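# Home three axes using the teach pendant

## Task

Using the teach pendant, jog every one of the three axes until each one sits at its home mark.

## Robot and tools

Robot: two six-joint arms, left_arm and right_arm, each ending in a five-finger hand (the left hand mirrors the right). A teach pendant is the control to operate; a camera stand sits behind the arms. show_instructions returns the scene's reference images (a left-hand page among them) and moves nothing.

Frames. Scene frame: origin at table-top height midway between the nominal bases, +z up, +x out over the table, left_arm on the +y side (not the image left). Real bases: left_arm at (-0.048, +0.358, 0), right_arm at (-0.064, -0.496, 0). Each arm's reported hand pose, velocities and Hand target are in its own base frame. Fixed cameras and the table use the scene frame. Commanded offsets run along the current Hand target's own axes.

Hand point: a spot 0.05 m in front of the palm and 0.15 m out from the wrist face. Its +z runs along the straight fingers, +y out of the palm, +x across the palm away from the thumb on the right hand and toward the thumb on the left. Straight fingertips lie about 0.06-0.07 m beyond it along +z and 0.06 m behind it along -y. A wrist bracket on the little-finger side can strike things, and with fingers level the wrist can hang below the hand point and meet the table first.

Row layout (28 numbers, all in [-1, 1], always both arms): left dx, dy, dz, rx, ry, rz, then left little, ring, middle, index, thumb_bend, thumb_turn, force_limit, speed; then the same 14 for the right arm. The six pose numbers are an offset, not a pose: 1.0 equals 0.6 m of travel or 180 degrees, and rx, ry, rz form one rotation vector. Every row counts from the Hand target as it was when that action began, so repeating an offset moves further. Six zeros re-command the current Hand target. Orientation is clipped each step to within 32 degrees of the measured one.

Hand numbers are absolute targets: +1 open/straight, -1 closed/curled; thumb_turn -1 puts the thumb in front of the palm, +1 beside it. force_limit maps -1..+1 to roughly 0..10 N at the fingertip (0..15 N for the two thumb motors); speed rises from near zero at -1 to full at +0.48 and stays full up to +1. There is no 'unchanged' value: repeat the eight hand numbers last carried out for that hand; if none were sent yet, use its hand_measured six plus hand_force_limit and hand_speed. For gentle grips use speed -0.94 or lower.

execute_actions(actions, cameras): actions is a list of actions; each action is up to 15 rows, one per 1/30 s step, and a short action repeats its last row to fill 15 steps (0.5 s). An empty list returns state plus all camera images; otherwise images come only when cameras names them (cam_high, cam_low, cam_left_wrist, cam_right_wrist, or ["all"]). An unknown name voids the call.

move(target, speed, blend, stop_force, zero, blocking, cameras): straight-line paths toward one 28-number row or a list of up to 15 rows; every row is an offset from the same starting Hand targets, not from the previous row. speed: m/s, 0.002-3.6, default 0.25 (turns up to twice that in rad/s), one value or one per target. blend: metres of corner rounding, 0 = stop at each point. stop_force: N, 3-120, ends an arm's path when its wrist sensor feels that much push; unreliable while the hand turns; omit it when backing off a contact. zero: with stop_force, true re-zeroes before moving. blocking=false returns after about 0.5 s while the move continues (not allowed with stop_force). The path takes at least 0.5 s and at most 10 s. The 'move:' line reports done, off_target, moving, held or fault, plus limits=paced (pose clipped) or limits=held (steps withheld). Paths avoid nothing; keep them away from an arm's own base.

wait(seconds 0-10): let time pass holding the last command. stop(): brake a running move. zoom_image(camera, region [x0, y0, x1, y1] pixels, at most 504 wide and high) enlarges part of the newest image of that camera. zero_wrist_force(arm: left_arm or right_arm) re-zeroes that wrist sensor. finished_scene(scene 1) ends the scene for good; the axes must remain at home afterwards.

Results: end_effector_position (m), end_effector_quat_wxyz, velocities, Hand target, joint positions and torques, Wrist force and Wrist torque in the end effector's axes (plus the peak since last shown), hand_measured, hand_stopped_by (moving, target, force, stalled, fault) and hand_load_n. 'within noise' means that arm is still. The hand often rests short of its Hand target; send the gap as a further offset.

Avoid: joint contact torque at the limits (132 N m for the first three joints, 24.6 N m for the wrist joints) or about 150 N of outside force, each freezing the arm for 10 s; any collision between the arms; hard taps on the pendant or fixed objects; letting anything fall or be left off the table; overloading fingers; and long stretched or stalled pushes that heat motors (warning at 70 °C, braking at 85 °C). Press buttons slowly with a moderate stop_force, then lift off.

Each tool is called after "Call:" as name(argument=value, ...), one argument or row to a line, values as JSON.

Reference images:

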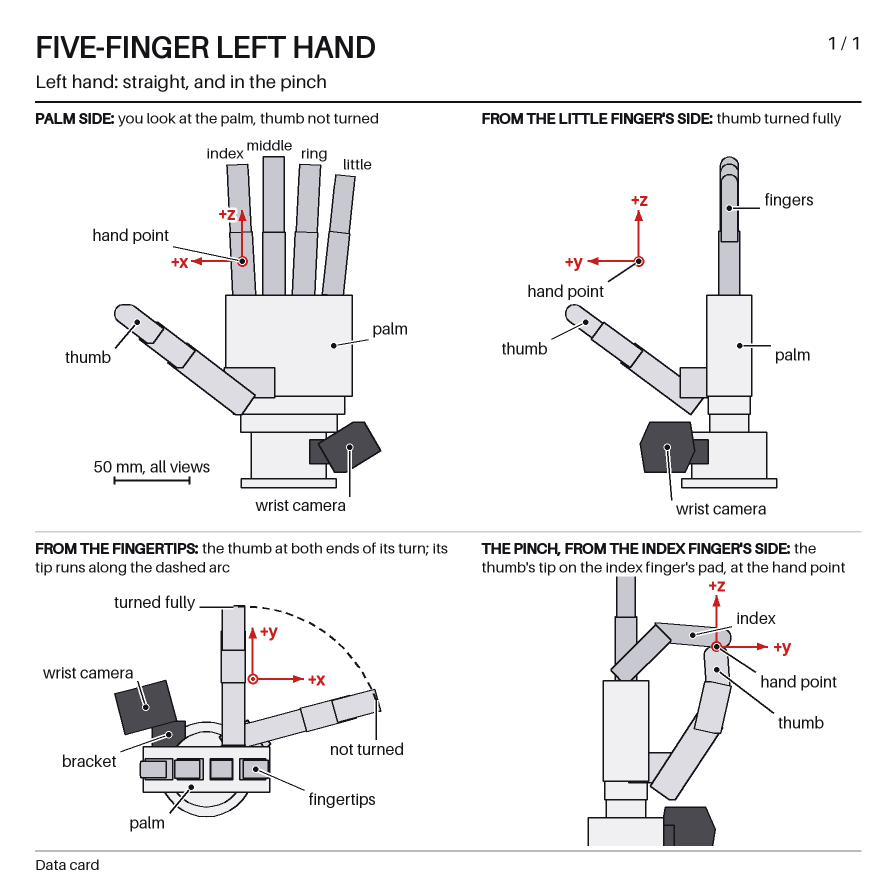

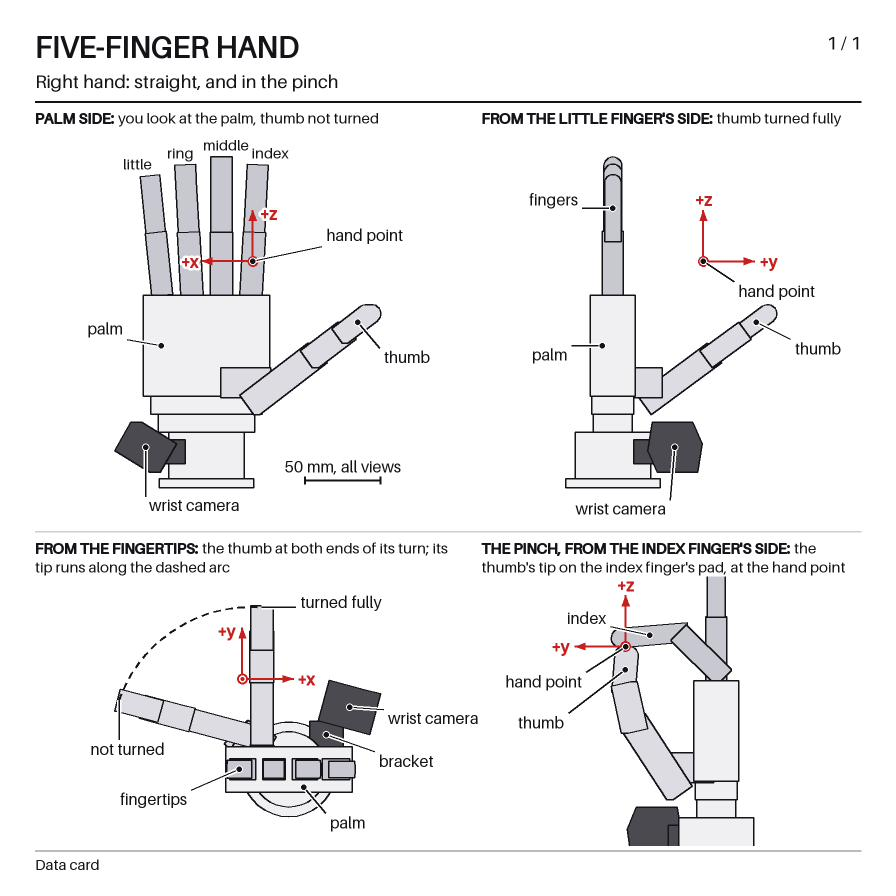

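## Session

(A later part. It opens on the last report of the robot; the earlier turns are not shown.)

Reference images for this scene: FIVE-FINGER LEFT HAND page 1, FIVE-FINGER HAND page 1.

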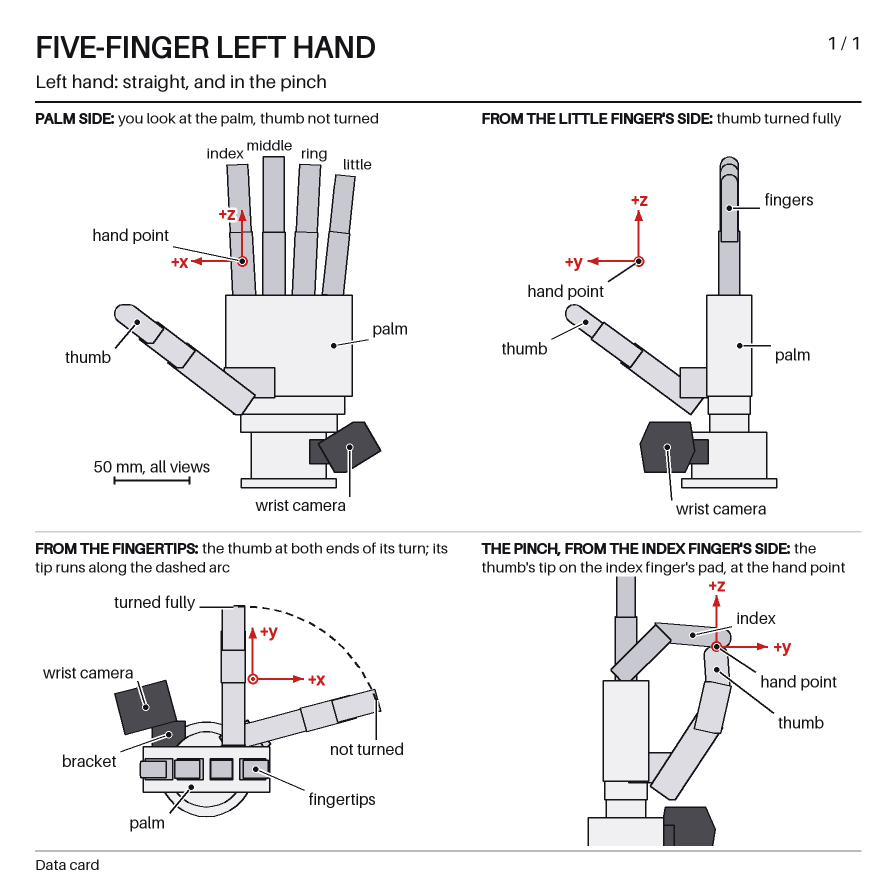

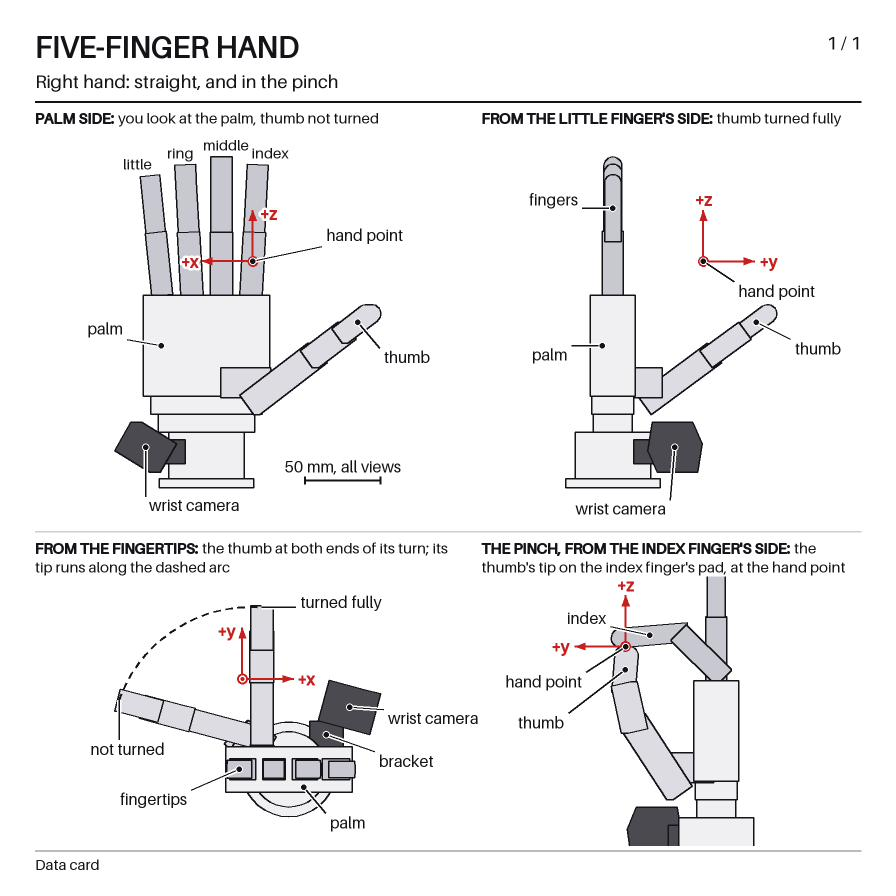

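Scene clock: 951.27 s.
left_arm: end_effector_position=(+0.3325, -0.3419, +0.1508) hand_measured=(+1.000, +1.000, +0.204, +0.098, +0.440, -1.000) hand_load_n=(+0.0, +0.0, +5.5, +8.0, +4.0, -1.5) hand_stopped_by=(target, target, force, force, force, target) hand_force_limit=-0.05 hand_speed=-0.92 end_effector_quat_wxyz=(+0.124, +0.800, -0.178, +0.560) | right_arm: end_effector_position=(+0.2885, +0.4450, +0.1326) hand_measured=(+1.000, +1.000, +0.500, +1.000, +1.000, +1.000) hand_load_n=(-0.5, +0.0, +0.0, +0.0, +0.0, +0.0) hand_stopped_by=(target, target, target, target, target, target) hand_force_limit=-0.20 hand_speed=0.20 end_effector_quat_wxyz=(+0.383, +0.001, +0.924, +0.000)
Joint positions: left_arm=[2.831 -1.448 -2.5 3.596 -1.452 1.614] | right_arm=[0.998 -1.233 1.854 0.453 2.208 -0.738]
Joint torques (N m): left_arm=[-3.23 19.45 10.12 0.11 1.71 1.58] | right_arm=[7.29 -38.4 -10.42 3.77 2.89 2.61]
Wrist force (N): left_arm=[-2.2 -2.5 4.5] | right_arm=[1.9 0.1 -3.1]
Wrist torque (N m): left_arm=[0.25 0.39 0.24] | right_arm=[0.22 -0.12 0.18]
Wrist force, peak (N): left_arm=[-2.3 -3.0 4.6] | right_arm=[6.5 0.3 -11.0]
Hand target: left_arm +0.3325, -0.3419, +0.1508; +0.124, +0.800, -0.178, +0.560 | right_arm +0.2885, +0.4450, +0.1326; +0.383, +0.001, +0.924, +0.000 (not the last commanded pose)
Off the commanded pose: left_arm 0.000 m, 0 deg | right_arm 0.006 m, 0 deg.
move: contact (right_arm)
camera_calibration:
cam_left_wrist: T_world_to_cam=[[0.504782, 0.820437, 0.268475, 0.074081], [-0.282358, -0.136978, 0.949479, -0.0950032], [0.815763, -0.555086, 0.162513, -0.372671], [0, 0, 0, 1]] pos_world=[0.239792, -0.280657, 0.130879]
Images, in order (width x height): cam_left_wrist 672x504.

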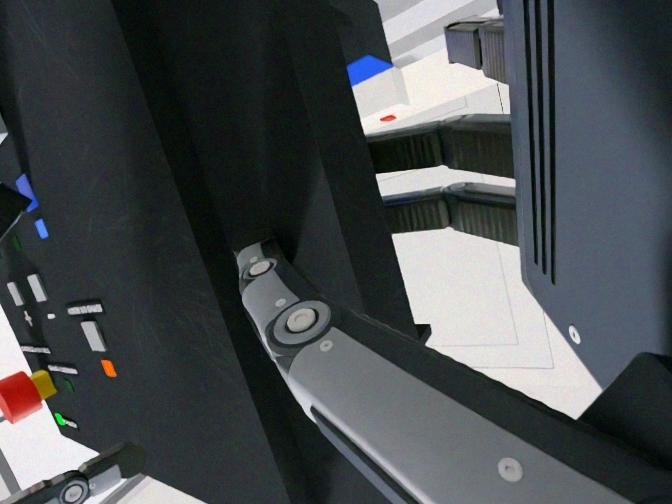

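Call:
move(
  target=[
    [0,0,0,0,0,0,1,1,-0.05,-0.18,0.0,-1,-0.05,-0.92,0.0165,0,-0.0165,0,0,0,1,1,0.5,1,1,1,-0.2,0.2],
    [0,0,0,0,0,0,1,1,-0.05,-0.18,0.0,-1,-0.05,-0.92,-0.0396,-0.06567,-0.0726,0,0,0,1,1,0.5,1,1,1,-0.2,0.2],
    [0,0,0,0,0,0,1,1,-0.05,-0.18,0.0,-1,-0.05,-0.92,-0.05197,-0.06567,-0.06022,0,0,0,1,1,0.5,1,1,1,-0.2,0.2],
  ],
  speed=0.1,
  blend=[0.005, 0.005, 0],
)

Call:
execute_actions(
  actions=[
    [[0,0,0,0,0,0,1,1,-0.05,-0.18,0.0,-1,-0.05,-0.92,-0.0012,0,0.0012,0,0,0,1,1,0.5,1,1,1,-0.2,0.2],[0,0,0,0,0,0,1,1,-0.05,-0.18,0.0,-1,-0.05,-0.92,-0.0024,0,0.0024,0,0,0,1,1,0.5,1,1,1,-0.2,0.2],[0,0,0,0,0,0,1,1,-0.05,-0.18,0.0,-1,-0.05,-0.92,-0.0036,0,0.0036,0,0,0,1,1,0.5,1,1,1,-0.2,0.2],[0,0,0,0,0,0,1,1,-0.05,-0.18,0.0,-1,-0.05,-0.92,-0.0048,0,0.0048,0,0,0,1,1,0.5,1,1,1,-0.2,0.2],[0,0,0,0,0,0,1,1,-0.05,-0.18,0.0,-1,-0.05,-0.92,-0.006,0,0.006,0,0,0,1,1,0.5,1,1,1,-0.2,0.2],[0,0,0,0,0,0,1,1,-0.05,-0.18,0.0,-1,-0.05,-0.92,-0.007,0,0.007,0,0,0,1,1,0.5,1,1,1,-0.2,0.2],[0,0,0,0,0,0,1,1,-0.05,-0.18,0.0,-1,-0.05,-0.92,-0.007,0,0.007,0,0,0,1,1,0.5,1,1,1,-0.2,0.2],[0,0,0,0,0,0,1,1,-0.05,-0.18,0.0,-1,-0.05,-0.92,-0.007,0,0.007,0,0,0,1,1,0.5,1,1,1,-0.2,0.2],[0,0,0,0,0,0,1,1,-0.05,-0.18,0.0,-1,-0.05,-0.92,-0.007,0,0.007,0,0,0,1,1,0.5,1,1,1,-0.2,0.2],[0,0,0,0,0,0,1,1,-0.05,-0.18,0.0,-1,-0.05,-0.92,-0.007,0,0.007,0,0,0,1,1,0.5,1,1,1,-0.2,0.2],[0,0,0,0,0,0,1,1,-0.05,-0.18,0.0,-1,-0.05,-0.92,-0.007,0,0.007,0,0,0,1,1,0.5,1,1,1,-0.2,0.2],[0,0,0,0,0,0,1,1,-0.05,-0.18,0.0,-1,-0.05,-0.92,-0.007,0,0.007,0,0,0,1,1,0.5,1,1,1,-0.2,0.2],[0,0,0,0,0,0,1,1,-0.05,-0.18,0.0,-1,-0.05,-0.92,-0.005,0,0.005,0,0,0,1,1,0.5,1,1,1,-0.2,0.2],[0,0,0,0,0,0,1,1,-0.05,-0.18,0.0,-1,-0.05,-0.92,-0.0025,0,0.0025,0,0,0,1,1,0.5,1,1,1,-0.2,0.2],[0,0,0,0,0,0,1,1,-0.05,-0.18,0.0,-1,-0.05,-0.92,0,0,0,0,0,0,1,1,0.5,1,1,1,-0.2,0.2]],
  ],
  cameras=["cam_high", "cam_low", "cam_left_wrist"],
)

Call:
zoom_image(
  camera="cam_high",
  region=[215, 310, 265, 360],
)

Call:
zoom_image(
  camera="cam_low",
  region=[182, 250, 222, 280],
)

Scene clock: 965.47 s.
left_arm: end_effector_position=(+0.3325, -0.3419, +0.1508) hand_measured=(+1.000, +1.000, +0.204, +0.098, +0.440, -1.000) hand_load_n=(+0.0, +0.0, +4.5, +7.0, +5.0, -2.0) hand_stopped_by=(target, target, force, force, force, target) hand_force_limit=-0.05 hand_speed=-0.92 end_effector_quat_wxyz=(+0.124, +0.800, -0.178, +0.560) | right_arm: end_effector_position=(+0.2848, +0.4057, +0.1801) hand_measured=(+1.000, +1.000, +0.500, +1.000, +1.000, +1.000) hand_load_n=(+0.0, +0.0, +0.0, +0.0, +0.0, +0.0) hand_stopped_by=(target, target, target, target, target, target) hand_force_limit=-0.20 hand_speed=0.20 end_effector_quat_wxyz=(+0.383, +0.001, +0.924, +0.000)
Joint positions: left_arm=[2.831 -1.448 -2.5 3.596 -1.452 1.614] | right_arm=[0.944 -1.391 1.911 0.52 2.181 -0.797]
Joint torques (N m): left_arm=[-3.93 19.71 10.71 0.09 1.78 1.67] | right_arm=[-11.26 -33.9 -10.5 -1.43 -0.34 -2.38]
Wrist force (N): left_arm=[-3.4 -2.8 0.9] | right_arm=[-0.8 0.0 0.1]
Wrist torque (N m): left_arm=[0.23 0.33 0.25] | right_arm=[0.05 -0.16 0.11]
Wrist force, peak (N): left_arm=[-2.4 -2.8 4.7] | right_arm=[1.7 0.2 -3.7]
Hand target: left_arm +0.3325, -0.3419, +0.1508; +0.124, +0.800, -0.178, +0.560 | right_arm +0.2849, +0.4056, +0.1801; +0.383, +0.001, +0.924, +0.000
Off the commanded pose: left_arm 0.000 m, 0 deg | right_arm 0.000 m, 0 deg.
move: done

Scene clock: 966.40 s.
left_arm: end_effector_position=(+0.3325, -0.3419, +0.1508) hand_measured=(+1.000, +1.000, +0.204, +0.098, +0.440, -1.000) hand_load_n=(+0.0, +0.0, +4.5, +7.5, +5.0, -2.0) hand_stopped_by=(target, target, force, force, force, target) hand_force_limit=-0.05 hand_speed=-0.92 end_effector_quat_wxyz=(+0.124, +0.800, -0.178, +0.560) | right_arm: end_effector_position=(+0.2852, +0.4056, +0.1801) hand_measured=(+1.000, +1.000, +0.500, +1.000, +1.000, +1.000) hand_load_n=(+0.0, +0.0, +0.0, +0.0, +0.0, +0.0) hand_stopped_by=(target, target, target, target, target, target) hand_force_limit=-0.20 hand_speed=0.20 end_effector_quat_wxyz=(+0.383, +0.000, +0.924, +0.000)
Joint positions: left_arm=[2.831 -1.448 -2.5 3.596 -1.452 1.614] | right_arm=[0.942 -1.391 1.911 0.519 2.18 -0.798]
Joint torques (N m): left_arm=[-3.21 20.3 9.47 0.09 1.82 1.62] | right_arm=[8.82 -33.79 -9.95 4.36 2.6 2.68]
Wrist force (N): left_arm=[-3.3 -3.0 1.1] | right_arm=[-0.5 -0.2 0.6]
Wrist torque (N m): left_arm=[0.20 0.32 0.26] | right_arm=[-0.01 -0.22 0.02]
Wrist force, peak (N): left_arm=[-3.4 -3.2 1.2] | right_arm=[0.3 0.2 -1.1]
Hand target: left_arm +0.3325, -0.3419, +0.1508; +0.124, +0.800, -0.178, +0.560 | right_arm +0.2849, +0.4056, +0.1801; +0.383, +0.001, +0.924, +0.000
Off the commanded pose: left_arm 0.000 m, 0 deg | right_arm 0.000 m, 0 deg.
camera_calibration:
cam_left_wrist: T_world_to_cam=[[0.504782, 0.820437, 0.268475, 0.074081], [-0.282358, -0.136978, 0.949479, -0.0950032], [0.815763, -0.555086, 0.162513, -0.372671], [0, 0, 0, 1]] pos_world=[0.239792, -0.280657, 0.130879]
Images, in order (width x height): cam_high 672x504, cam_low 672x504, cam_left_wrist 672x504.

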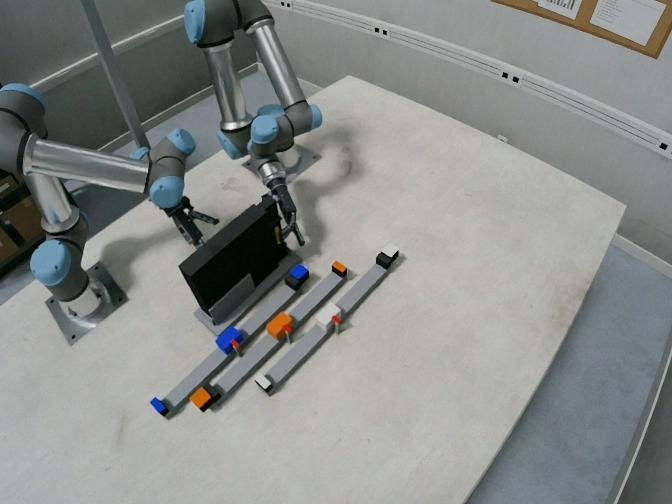

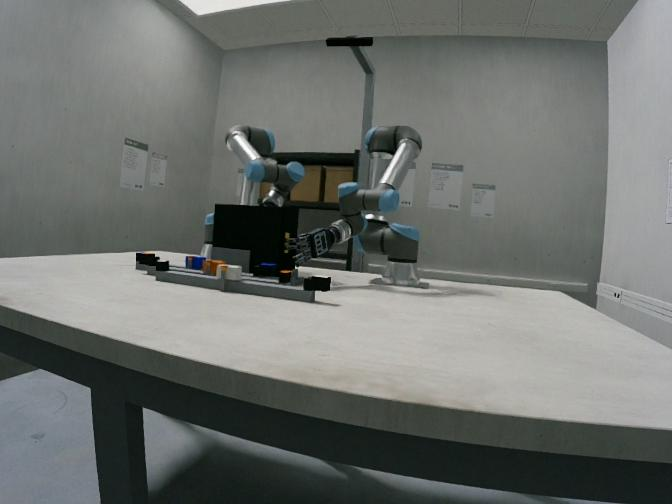

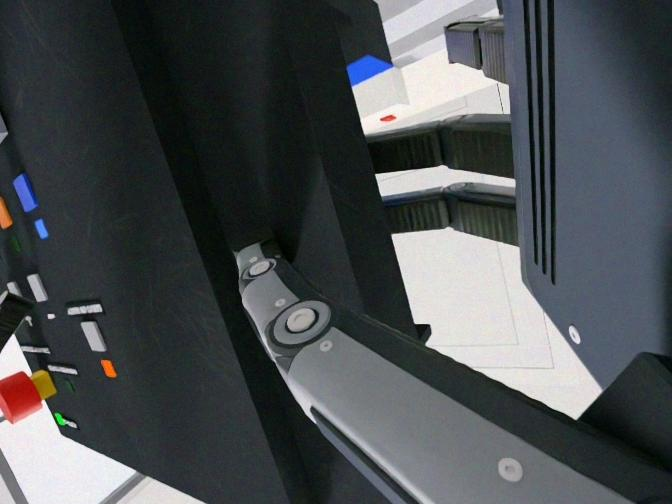

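Scaled by 10.080.

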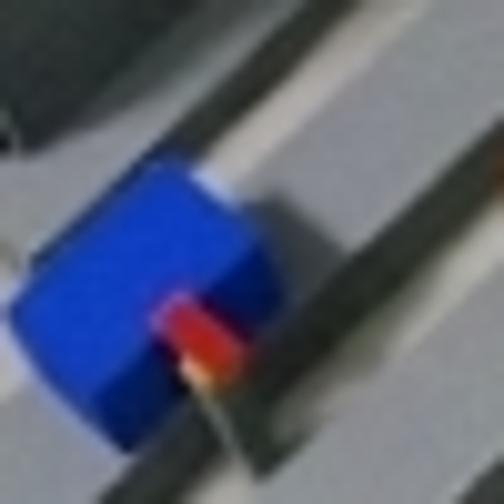

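Scaled by 12.600.

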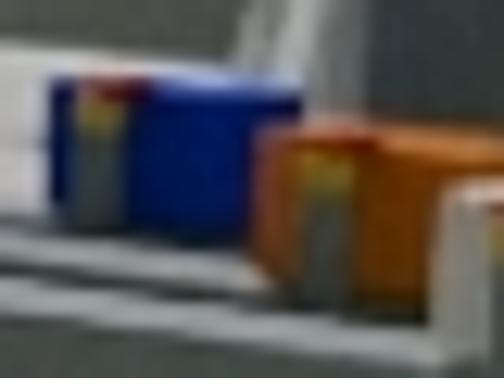

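Call:
execute_actions(
  actions=[
    [[0,0,0,0,0,0,1,1,-0.05,-0.18,0.0,-1,-0.05,-0.92,-0.0013,0,0.0013,0,0,0,1,1,0.5,1,1,1,-0.2,0.2],[0,0,0,0,0,0,1,1,-0.05,-0.18,0.0,-1,-0.05,-0.92,-0.0026,0,0.0026,0,0,0,1,1,0.5,1,1,1,-0.2,0.2],[0,0,0,0,0,0,1,1,-0.05,-0.18,0.0,-1,-0.05,-0.92,-0.0039,0,0.0039,0,0,0,1,1,0.5,1,1,1,-0.2,0.2],[0,0,0,0,0,0,1,1,-0.05,-0.18,0.0,-1,-0.05,-0.92,-0.0052,0,0.0052,0,0,0,1,1,0.5,1,1,1,-0.2,0.2],[0,0,0,0,0,0,1,1,-0.05,-0.18,0.0,-1,-0.05,-0.92,-0.0065,0,0.0065,0,0,0,1,1,0.5,1,1,1,-0.2,0.2],[0,0,0,0,0,0,1,1,-0.05,-0.18,0.0,-1,-0.05,-0.92,-0.0077,0,0.0077,0,0,0,1,1,0.5,1,1,1,-0.2,0.2]],
    [[0,0,0,0,0,0,1,1,-0.05,-0.18,0.0,-1,-0.05,-0.92,0,0,0,0,0,0,1,1,0.5,1,1,1,-0.2,0.2],[0,0,0,0,0,0,1,1,-0.05,-0.18,0.0,-1,-0.05,-0.92,0,0,0,0,0,0,1,1,0.5,1,1,1,-0.2,0.2],[0,0,0,0,0,0,1,1,-0.05,-0.18,0.0,-1,-0.05,-0.92,0,0,0,0,0,0,1,1,0.5,1,1,1,-0.2,0.2],[0,0,0,0,0,0,1,1,-0.05,-0.18,0.0,-1,-0.05,-0.92,0.002,0,-0.002,0,0,0,1,1,0.5,1,1,1,-0.2,0.2],[0,0,0,0,0,0,1,1,-0.05,-0.18,0.0,-1,-0.05,-0.92,0.004,0,-0.004,0,0,0,1,1,0.5,1,1,1,-0.2,0.2],[0,0,0,0,0,0,1,1,-0.05,-0.18,0.0,-1,-0.05,-0.92,0.006,0,-0.006,0,0,0,1,1,0.5,1,1,1,-0.2,0.2],[0,0,0,0,0,0,1,1,-0.05,-0.18,0.0,-1,-0.05,-0.92,0.0077,0,-0.0077,0,0,0,1,1,0.5,1,1,1,-0.2,0.2]],
  ],
  cameras=["cam_high", "cam_low"],
)

Call:
zoom_image(
  camera="cam_high",
  region=[215, 310, 265, 360],
)

Call:
zoom_image(
  camera="cam_low",
  region=[182, 250, 222, 280],
)

Scene clock: 975.40 s.
left_arm: end_effector_position=(+0.3325, -0.3419, +0.1508) hand_measured=(+1.000, +1.000, +0.204, +0.098, +0.440, -1.000) hand_load_n=(+0.0, +0.0, +4.5, +7.5, +5.0, -2.0) hand_stopped_by=(target, target, force, force, force, target) hand_force_limit=-0.05 hand_speed=-0.92 end_effector_quat_wxyz=(+0.124, +0.800, -0.178, +0.560) | right_arm: end_effector_position=(+0.2851, +0.4056, +0.1801) hand_measured=(+1.000, +1.000, +0.500, +1.000, +1.000, +1.000) hand_load_n=(+0.0, +0.0, +0.5, +0.0, +0.0, +0.0) hand_stopped_by=(target, target, target, target, target, target) hand_force_limit=-0.20 hand_speed=0.20 end_effector_quat_wxyz=(+0.383, +0.001, +0.924, +0.000)
Joint positions: left_arm=[2.831 -1.448 -2.5 3.596 -1.452 1.614] | right_arm=[0.943 -1.391 1.911 0.519 2.181 -0.798]
Joint torques (N m): left_arm=[-3.44 18.89 11.49 0.01 1.67 1.58] | right_arm=[10.09 -33.59 -10.35 4.37 2.63 2.62]
Wrist force (N): left_arm=[-3.6 -3.0 1.2] | right_arm=[-0.6 -0.1 0.6]
Wrist torque (N m): left_arm=[0.20 0.36 0.25] | right_arm=[0.00 -0.19 0.00]
Wrist force, peak (N): left_arm=[-3.6 -3.2 1.2] | right_arm=[4.5 0.2 -7.8]
Hand target: left_arm +0.3325, -0.3419, +0.1508; +0.124, +0.800, -0.178, +0.560 | right_arm +0.2849, +0.4056, +0.1801; +0.383, +0.001, +0.924, +0.000
Off the commanded pose: left_arm 0.000 m, 0 deg | right_arm 0.000 m, 0 deg.
Images, in order (width x height): cam_high 672x504, cam_low 672x504.

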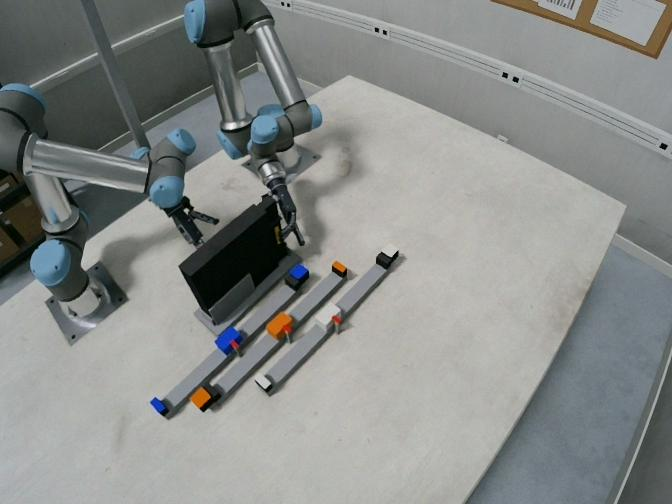

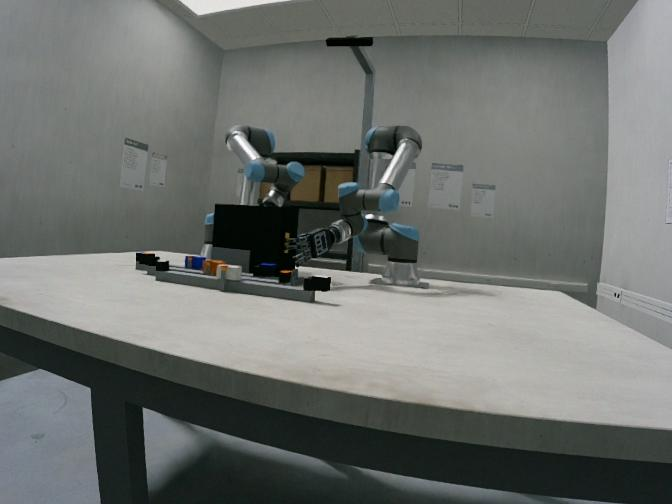

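Scaled by 10.080.

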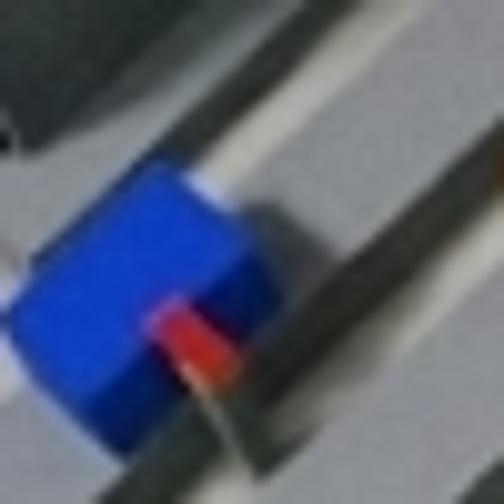

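Scaled by 12.600.

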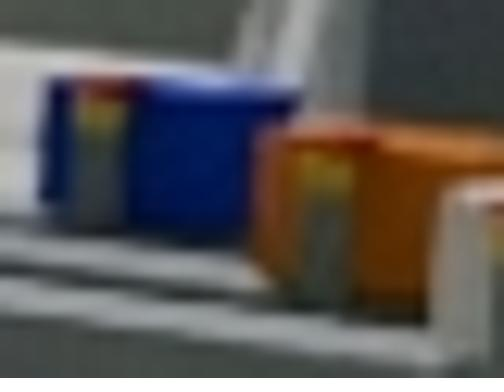

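Call:
move(
  target=[
    [0,0,0,0,0,0,1,1,-0.05,-0.18,0.0,-1,-0.05,-0.92,0.01414,0,-0.01414,0,0,0,1,1,0.5,1,1,1,-0.2,0.2],
    [0,0,0,0,0,0,1,1,-0.05,-0.18,0.0,-1,-0.05,-0.92,0.0693,-0.00833,0.04101,0,0,0,1,1,0.5,1,1,1,-0.2,0.2],
    [0,0,0,0,0,0,1,1,-0.05,-0.18,0.0,-1,-0.05,-0.92,0.05751,-0.00833,0.0528,0,0,0,1,1,0.5,1,1,1,-0.2,0.2],
  ],
  speed=0.1,
  blend=[0.005, 0.004, 0],
)

Call:
move(
  target=[0,0,0,0,0,0,1,1,-0.05,-0.18,0.0,-1,-0.05,-0.92,-0.0165,0,0.0165,0,0,0,1,1,0.5,1,1,1,-0.2,0.2],
  speed=0.02,
  stop_force=6,
  cameras=["cam_left_wrist"],
)

Call:
zoom_image(
  camera="cam_left_wrist",
  region=[0, 170, 200, 450],
)

Scene clock: 983.50 s.
left_arm: end_effector_position=(+0.3325, -0.3419, +0.1508) hand_measured=(+1.000, +1.000, +0.204, +0.098, +0.440, -1.000) hand_load_n=(+0.0, +0.0, +4.5, +7.0, +5.0, -2.0) hand_stopped_by=(target, target, force, force, force, target) hand_force_limit=-0.05 hand_speed=-0.92 end_effector_quat_wxyz=(+0.124, +0.800, -0.178, +0.560) | right_arm: end_effector_position=(+0.2828, +0.4006, +0.1335) hand_measured=(+1.000, +1.000, +0.500, +1.000, +1.000, +1.000) hand_load_n=(+0.0, +0.0, +0.5, +0.0, +0.0, +0.0) hand_stopped_by=(target, target, target, target, target, target) hand_force_limit=-0.20 hand_speed=0.20 end_effector_quat_wxyz=(+0.383, +0.001, +0.924, +0.000)
Joint positions: left_arm=[2.831 -1.448 -2.5 3.596 -1.452 1.614] | right_arm=[0.939 -1.339 1.987 0.389 2.179 -0.801]
Joint torques (N m): left_arm=[-4.83 19.26 11.37 -0.11 2 1.42] | right_arm=[-12.4 -14.31 -9.83 -1.25 -0.37 -2.38]
Wrist force (N): left_arm=[-3.2 -2.9 1.2] | right_arm=[-0.6 0.1 0.4]
Wrist torque (N m): left_arm=[0.20 0.32 0.26] | right_arm=[0.06 -0.19 0.14]
Wrist force, peak (N): left_arm=[-3.5 -3.2 1.2] | right_arm=[-0.8 0.2 0.9]
Hand target: left_arm +0.3325, -0.3419, +0.1508; +0.124, +0.800, -0.178, +0.560 | right_arm +0.2829, +0.4006, +0.1333; +0.383, +0.001, +0.924, +0.000
Off the commanded pose: left_arm 0.000 m, 0 deg | right_arm 0.000 m, 0 deg.
move: done

Scene clock: 985.20 s.
left_arm: end_effector_position=(+0.3325, -0.3419, +0.1508) hand_measured=(+1.000, +1.000, +0.204, +0.098, +0.440, -1.000) hand_load_n=(+0.0, +0.0, +5.5, +8.0, +4.0, -1.5) hand_stopped_by=(target, target, force, force, force, target) hand_force_limit=-0.05 hand_speed=-0.92 end_effector_quat_wxyz=(+0.124, +0.800, -0.178, +0.560) | right_arm: end_effector_position=(+0.2913, +0.4006, +0.1333) hand_measured=(+1.000, +1.000, +0.500, +1.000, +1.000, +1.000) hand_load_n=(+0.0, +0.0, +0.0, -0.5, +0.0, +0.0) hand_stopped_by=(target, target, target, target, target, target) hand_force_limit=-0.20 hand_speed=0.20 end_effector_quat_wxyz=(+0.383, +0.001, +0.924, +0.000)
Joint positions: left_arm=[2.831 -1.448 -2.5 3.596 -1.452 1.614] | right_arm=[0.918 -1.337 1.982 0.38 2.168 -0.823]
Joint torques (N m): left_arm=[-3.65 18.99 10.39 -0.13 1.91 1.58] | right_arm=[7.02 -34.71 -11.07 3.38 3 2.41]
Wrist force (N): left_arm=[-2.3 -2.7 4.0] | right_arm=[3.4 0.2 -5.0]
Wrist torque (N m): left_arm=[0.24 0.36 0.26] | right_arm=[0.38 -0.11 0.29]
Wrist force, peak (N): left_arm=[-2.6 -3.0 4.1] | right_arm=[7.5 0.7 -13.5]
Hand target: left_arm +0.3325, -0.3419, +0.1508; +0.124, +0.800, -0.178, +0.560 | right_arm +0.2913, +0.4006, +0.1334; +0.383, +0.001, +0.924, +0.000 (not the last commanded pose)
Off the commanded pose: left_arm 0.000 m, 0 deg | right_arm 0.006 m, 0 deg.
move: contact (right_arm)
camera_calibration:
cam_left_wrist: T_world_to_cam=[[0.504782, 0.820437, 0.268475, 0.074081], [-0.282358, -0.136978, 0.949479, -0.0950032], [0.815763, -0.555086, 0.162513, -0.372671], [0, 0, 0, 1]] pos_world=[0.239792, -0.280657, 0.130879]
Images, in order (width x height): cam_left_wrist 672x504.

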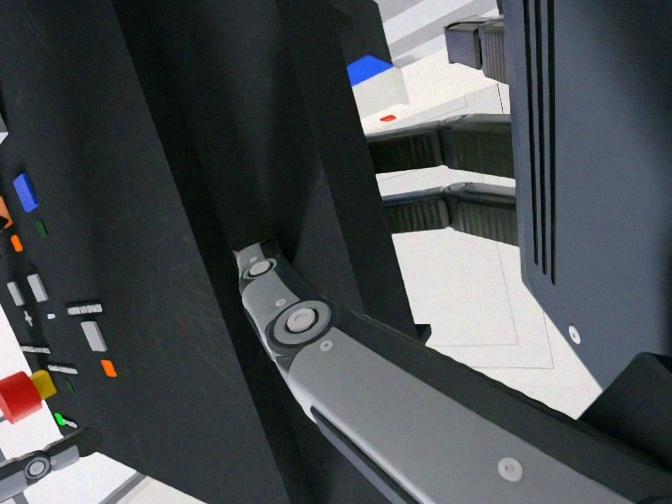

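Scaled by 1.800.

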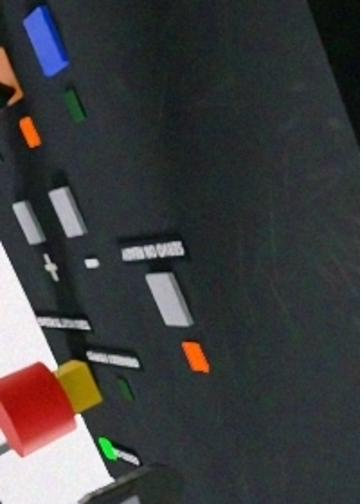

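Call:
move(
  target=[
    [0,0,0,0,0,0,1,1,-0.05,-0.18,0.0,-1,-0.05,-0.92,0.0177,0,-0.0177,0,0,0,1,1,0.5,1,1,1,-0.2,0.2],
    [0,0,0,0,0,0,1,1,-0.05,-0.18,0.0,-1,-0.05,-0.92,-0.0365,-0.066,-0.0719,0,0,0,1,1,0.5,1,1,1,-0.2,0.2],
    [0,0,0,0,0,0,1,1,-0.05,-0.18,0.0,-1,-0.05,-0.92,-0.0484,-0.066,-0.06,0,0,0,1,1,0.5,1,1,1,-0.2,0.2],
  ],
  blend=[0.005,0.005,0],
  speed=0.1,
  cameras=["cam_high","cam_low"],
)

Scene clock: 999.07 s.
left_arm: end_effector_position=(+0.3325, -0.3419, +0.1508) hand_measured=(+1.000, +1.000, +0.204, +0.098, +0.440, -1.000) hand_load_n=(+0.0, +0.0, +4.5, +7.5, +4.5, -2.0) hand_stopped_by=(target, target, force, force, force, target) hand_force_limit=-0.05 hand_speed=-0.92 end_effector_quat_wxyz=(+0.124, +0.800, -0.178, +0.560) | right_arm: end_effector_position=(+0.2862, +0.3611, +0.1793) hand_measured=(+1.000, +1.000, +0.500, +1.000, +1.000, +1.000) hand_load_n=(+0.0, +0.0, +0.0, +0.0, +0.0, +0.0) hand_stopped_by=(target, target, target, target, target, target) hand_force_limit=-0.20 hand_speed=0.20 end_effector_quat_wxyz=(+0.383, +0.001, +0.924, +0.000)
Joint positions: left_arm=[2.831 -1.448 -2.5 3.596 -1.452 1.614] | right_arm=[0.849 -1.505 2.032 0.46 2.131 -0.893]
Joint torques (N m): left_arm=[-4.08 19.87 9.85 -0.01 1.73 1.46] | right_arm=[-11.48 -30.23 -23.36 4.34 -0.3 -2.27]
Wrist force (N): left_arm=[-3.2 -2.9 1.9] | right_arm=[-0.4 0.1 0.6]
Wrist torque (N m): left_arm=[0.20 0.35 0.26] | right_arm=[0.03 -0.22 0.12]
Wrist force, peak (N): left_arm=[-2.5 -3.1 4.3] | right_arm=[2.8 -0.2 -5.6]
Hand target: left_arm +0.3325, -0.3419, +0.1508; +0.124, +0.800, -0.178, +0.560 | right_arm +0.2863, +0.3610, +0.1793; +0.383, +0.001, +0.924, +0.000
Off the commanded pose: left_arm 0.000 m, 0 deg | right_arm 0.000 m, 0 deg.
move: done
Images, in order (width x height): cam_high 672x504, cam_low 672x504.

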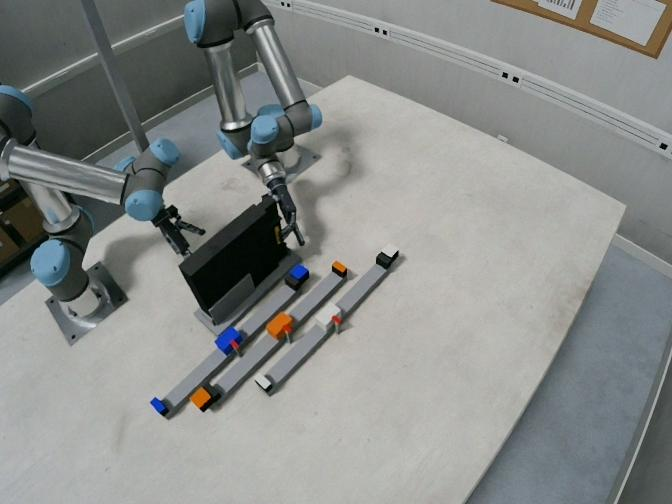

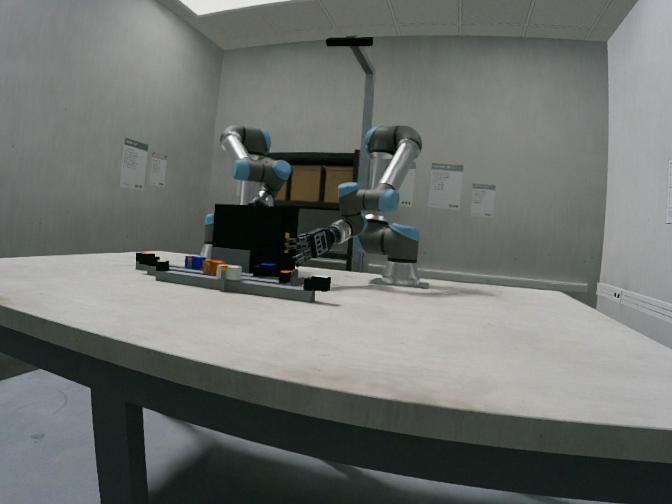

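Call:
execute_actions(
  actions=[
    [[0,0,0,0,0,0,1,1,-0.05,-0.18,0.0,-1,-0.05,-0.92,-0.0015,0,0.0015,0,0,0,1,1,0.5,1,1,1,-0.2,0.2],[0,0,0,0,0,0,1,1,-0.05,-0.18,0.0,-1,-0.05,-0.92,-0.003,0,0.003,0,0,0,1,1,0.5,1,1,1,-0.2,0.2],[0,0,0,0,0,0,1,1,-0.05,-0.18,0.0,-1,-0.05,-0.92,-0.0045,0,0.0045,0,0,0,1,1,0.5,1,1,1,-0.2,0.2],[0,0,0,0,0,0,1,1,-0.05,-0.18,0.0,-1,-0.05,-0.92,-0.006,0,0.006,0,0,0,1,1,0.5,1,1,1,-0.2,0.2],[0,0,0,0,0,0,1,1,-0.05,-0.18,0.0,-1,-0.05,-0.92,-0.0075,0,0.0075,0,0,0,1,1,0.5,1,1,1,-0.2,0.2],[0,0,0,0,0,0,1,1,-0.05,-0.18,0.0,-1,-0.05,-0.92,-0.0087,0,0.0087,0,0,0,1,1,0.5,1,1,1,-0.2,0.2]],
    [[0,0,0,0,0,0,1,1,-0.05,-0.18,0.0,-1,-0.05,-0.92,0,0,0,0,0,0,1,1,0.5,1,1,1,-0.2,0.2],[0,0,0,0,0,0,1,1,-0.05,-0.18,0.0,-1,-0.05,-0.92,0,0,0,0,0,0,1,1,0.5,1,1,1,-0.2,0.2],[0,0,0,0,0,0,1,1,-0.05,-0.18,0.0,-1,-0.05,-0.92,0.002,0,-0.002,0,0,0,1,1,0.5,1,1,1,-0.2,0.2],[0,0,0,0,0,0,1,1,-0.05,-0.18,0.0,-1,-0.05,-0.92,0.004,0,-0.004,0,0,0,1,1,0.5,1,1,1,-0.2,0.2],[0,0,0,0,0,0,1,1,-0.05,-0.18,0.0,-1,-0.05,-0.92,0.006,0,-0.006,0,0,0,1,1,0.5,1,1,1,-0.2,0.2],[0,0,0,0,0,0,1,1,-0.05,-0.18,0.0,-1,-0.05,-0.92,0.0087,0,-0.0087,0,0,0,1,1,0.5,1,1,1,-0.2,0.2]],
  ],
  cameras=["cam_high","cam_low"],
)

Call:
zoom_image(
  camera="cam_high",
  region=[265, 295, 315, 345],
)

Call:
zoom_image(
  camera="cam_low",
  region=[182, 250, 222, 280],
)

Scene clock: 1009.80 s.
left_arm: end_effector_position=(+0.3325, -0.3419, +0.1508) hand_measured=(+1.000, +1.000, +0.204, +0.098, +0.440, -1.000) hand_load_n=(+0.0, +0.0, +5.0, +7.0, +5.0, -2.0) hand_stopped_by=(target, target, force, force, force, target) hand_force_limit=-0.05 hand_speed=-0.92 end_effector_quat_wxyz=(+0.124, +0.800, -0.178, +0.560) | right_arm: end_effector_position=(+0.2865, +0.3610, +0.1793) hand_measured=(+1.000, +1.000, +0.500, +1.000, +1.000, +1.000) hand_load_n=(+0.0, +0.0, +0.0, +0.0, +0.0, +0.0) hand_stopped_by=(target, target, target, target, target, target) hand_force_limit=-0.20 hand_speed=0.20 end_effector_quat_wxyz=(+0.383, +0.001, +0.924, +0.000)
Joint positions: left_arm=[2.831 -1.448 -2.5 3.596 -1.452 1.614] | right_arm=[0.848 -1.505 2.032 0.46 2.131 -0.894]
Joint torques (N m): left_arm=[-3.8 19.54 10.21 -0.28 1.85 1.59] | right_arm=[7.7 -29.86 -11.45 4.29 2.61 2.4]
Wrist force (N): left_arm=[-3.3 -2.8 1.7] | right_arm=[-0.3 -0.2 0.6]
Wrist torque (N m): left_arm=[0.22 0.36 0.25] | right_arm=[-0.01 -0.24 0.02]
Wrist force, peak (N): left_arm=[-3.5 -3.3 1.5] | right_arm=[1.6 0.1 -2.6]
Hand target: left_arm +0.3325, -0.3419, +0.1508; +0.124, +0.800, -0.178, +0.560 | right_arm +0.2863, +0.3610, +0.1793; +0.383, +0.001, +0.924, +0.000
Off the commanded pose: left_arm 0.000 m, 0 deg | right_arm 0.000 m, 0 deg.
Images, in order (width x height): cam_high 672x504, cam_low 672x504.

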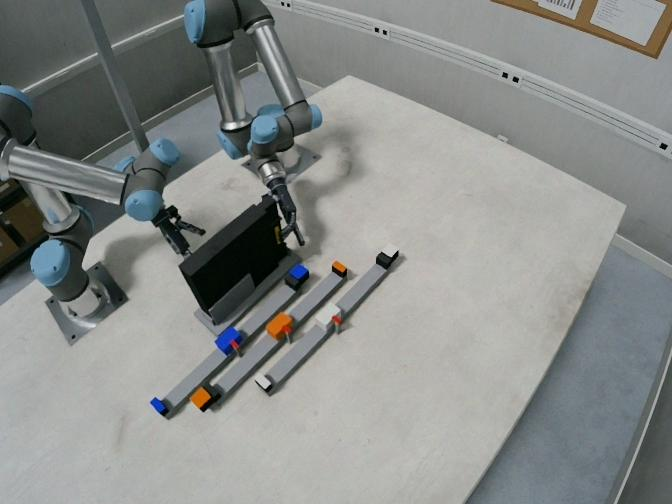

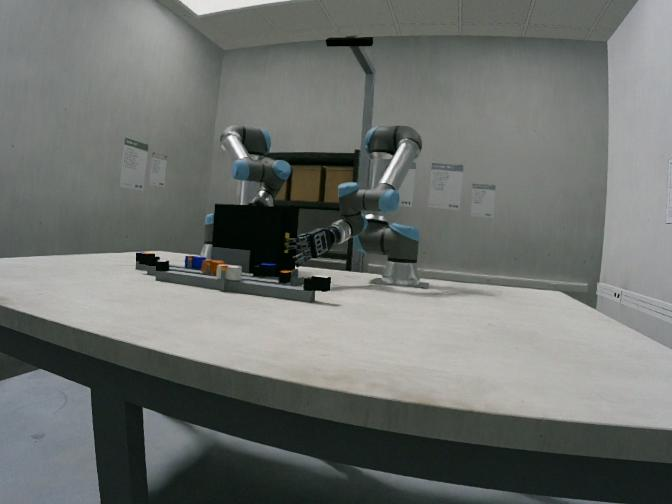

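Scaled by 10.080.

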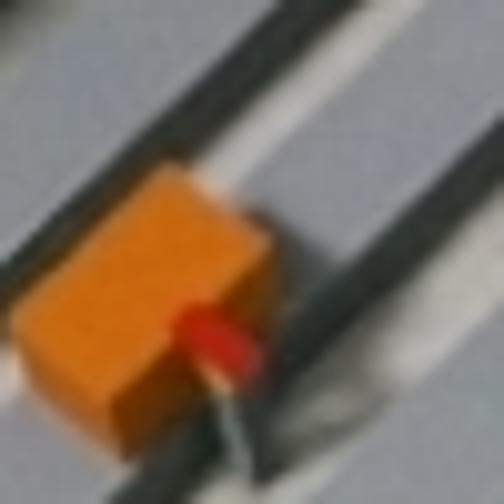

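Scaled by 12.600.

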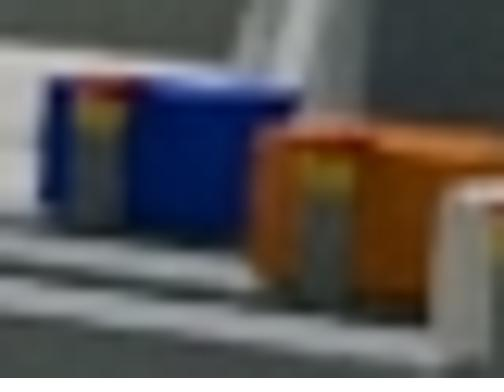

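Call:
zoom_image(
  camera="cam_low",
  region=[200, 254, 220, 276],
)

Call:
zoom_image(
  camera="cam_low",
  region=[182, 250, 202, 272],
)

Call:
zoom_image(
  camera="cam_high",
  region=[278, 318, 298, 345],
)

Scaled by 22.909.

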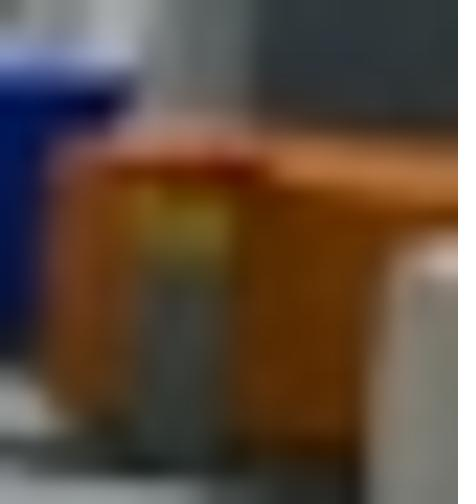

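Scaled by 22.909.

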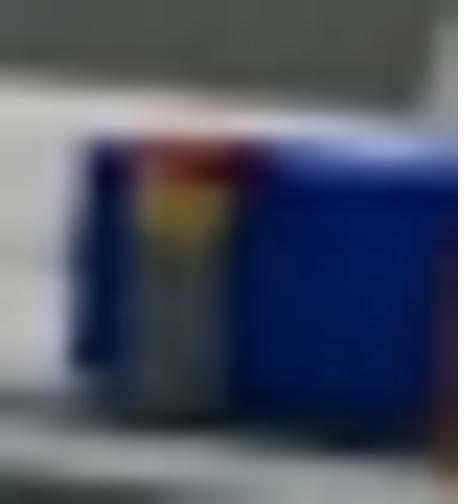

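Scaled by 18.667.

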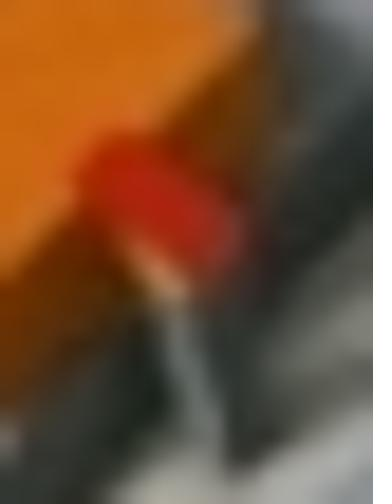

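Call:
zoom_image(
  camera="cam_high",
  region=[227, 333, 247, 360],
)

Call:
zoom_image(
  camera="cam_high",
  region=[327, 308, 347, 335],
)

Scaled by 18.667.

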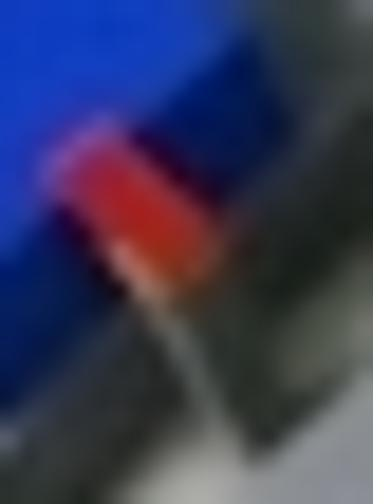

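Scaled by 18.667.

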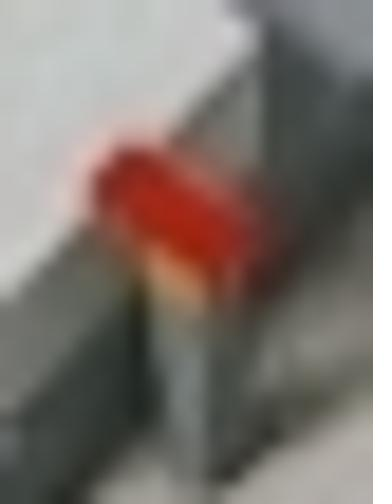

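Call:
wait(
  seconds=0.1,
  cameras=["all"],
)

Call:
zoom_image(
  camera="cam_high",
  region=[265, 295, 315, 345],
)

Call:
zoom_image(
  camera="cam_low",
  region=[182, 250, 222, 280],
)

Scene clock: 1027.33 s.
left_arm: end_effector_position=(+0.3325, -0.3419, +0.1508) hand_measured=(+1.000, +1.000, +0.204, +0.098, +0.440, -1.000) hand_load_n=(+0.0, +0.0, +4.5, +7.0, +5.0, -2.0) hand_stopped_by=(target, target, force, force, force, target) hand_force_limit=-0.05 hand_speed=-0.92 end_effector_quat_wxyz=(+0.124, +0.800, -0.178, +0.560) | right_arm: end_effector_position=(+0.2863, +0.3610, +0.1793) hand_measured=(+1.000, +1.000, +0.500, +1.000, +1.000, +1.000) hand_load_n=(-0.5, +0.0, +0.0, +0.0, +0.0, +0.0) hand_stopped_by=(target, target, target, target, target, target) hand_force_limit=-0.20 hand_speed=0.20 end_effector_quat_wxyz=(+0.383, +0.001, +0.924, +0.000)
Joint positions: left_arm=[2.831 -1.448 -2.5 3.596 -1.452 1.614] | right_arm=[0.849 -1.505 2.032 0.46 2.131 -0.893]
Joint torques (N m): left_arm=[-4.34 19.25 10.93 -0.18 1.91 1.6] | right_arm=[9.12 -29.18 -11.77 4.24 2.45 2.48]
Wrist force (N): left_arm=[-3.4 -2.8 1.7] | right_arm=[-0.7 -0.2 0.5]
Wrist torque (N m): left_arm=[0.23 0.37 0.24] | right_arm=[-0.01 -0.17 0.00]
Wrist force, peak (N): left_arm=[-3.3 -3.1 2.0] | right_arm=[-1.0 0.1 0.7]
Hand target: left_arm +0.3325, -0.3419, +0.1508; +0.124, +0.800, -0.178, +0.560 | right_arm +0.2863, +0.3610, +0.1793; +0.383, +0.001, +0.924, +0.000
Off the commanded pose: left_arm 0.000 m, 0 deg | right_arm 0.000 m, 0 deg.
wait: 0.10 s; at rest from the start
camera_calibration:
cam_left_wrist: T_world_to_cam=[[0.504782, 0.820437, 0.268475, 0.074081], [-0.282358, -0.136978, 0.949479, -0.0950032], [0.815763, -0.555086, 0.162513, -0.372671], [0, 0, 0, 1]] pos_world=[0.239792, -0.280657, 0.130879]
cam_right_wrist: T_world_to_cam=[[-0.174907, 0.9677, -0.181563, -0.265768], [0.220883, 0.218271, 0.950562, -0.317344], [0.959489, 0.126156, -0.251925, -0.15566], [0, 0, 0, 1]] pos_world=[0.172965, 0.346088, 0.214187]

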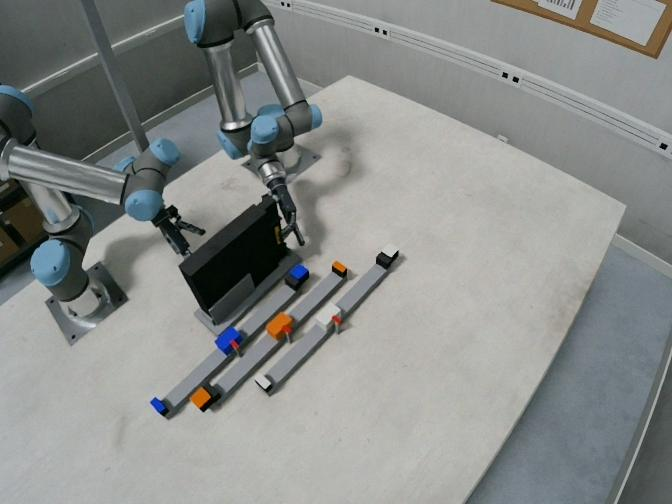

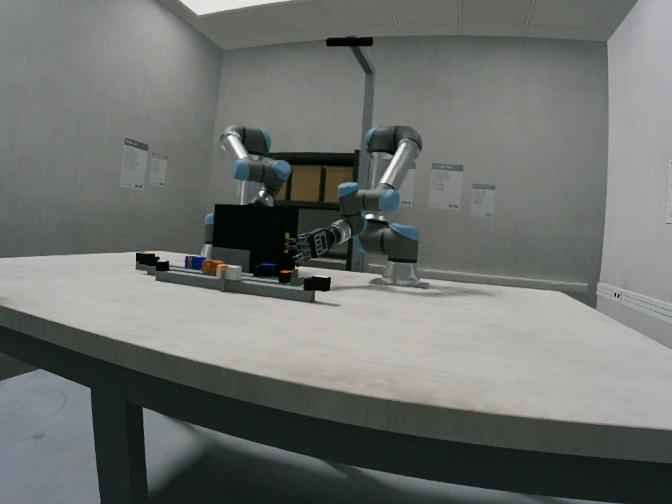

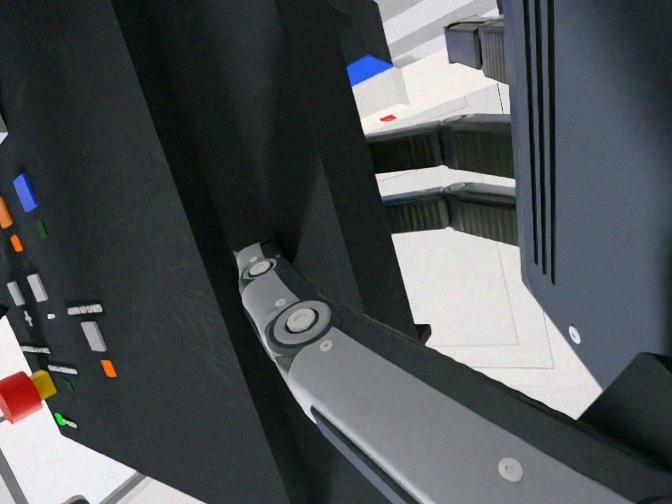

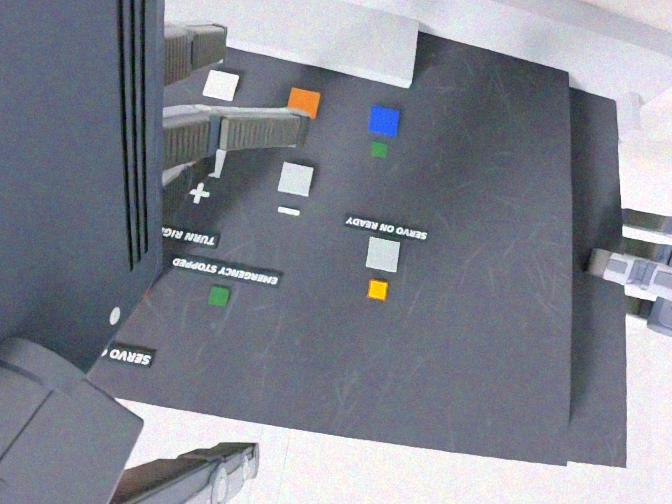

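Scaled by 10.080.

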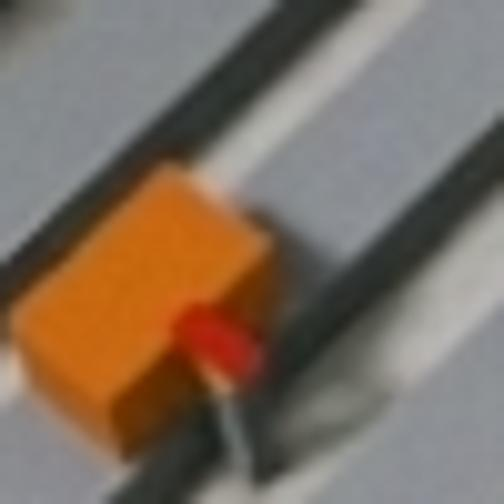

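Scaled by 12.600.

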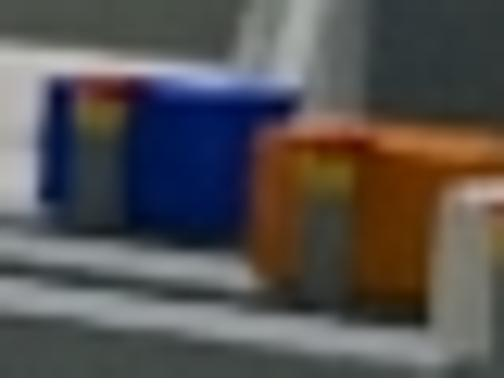

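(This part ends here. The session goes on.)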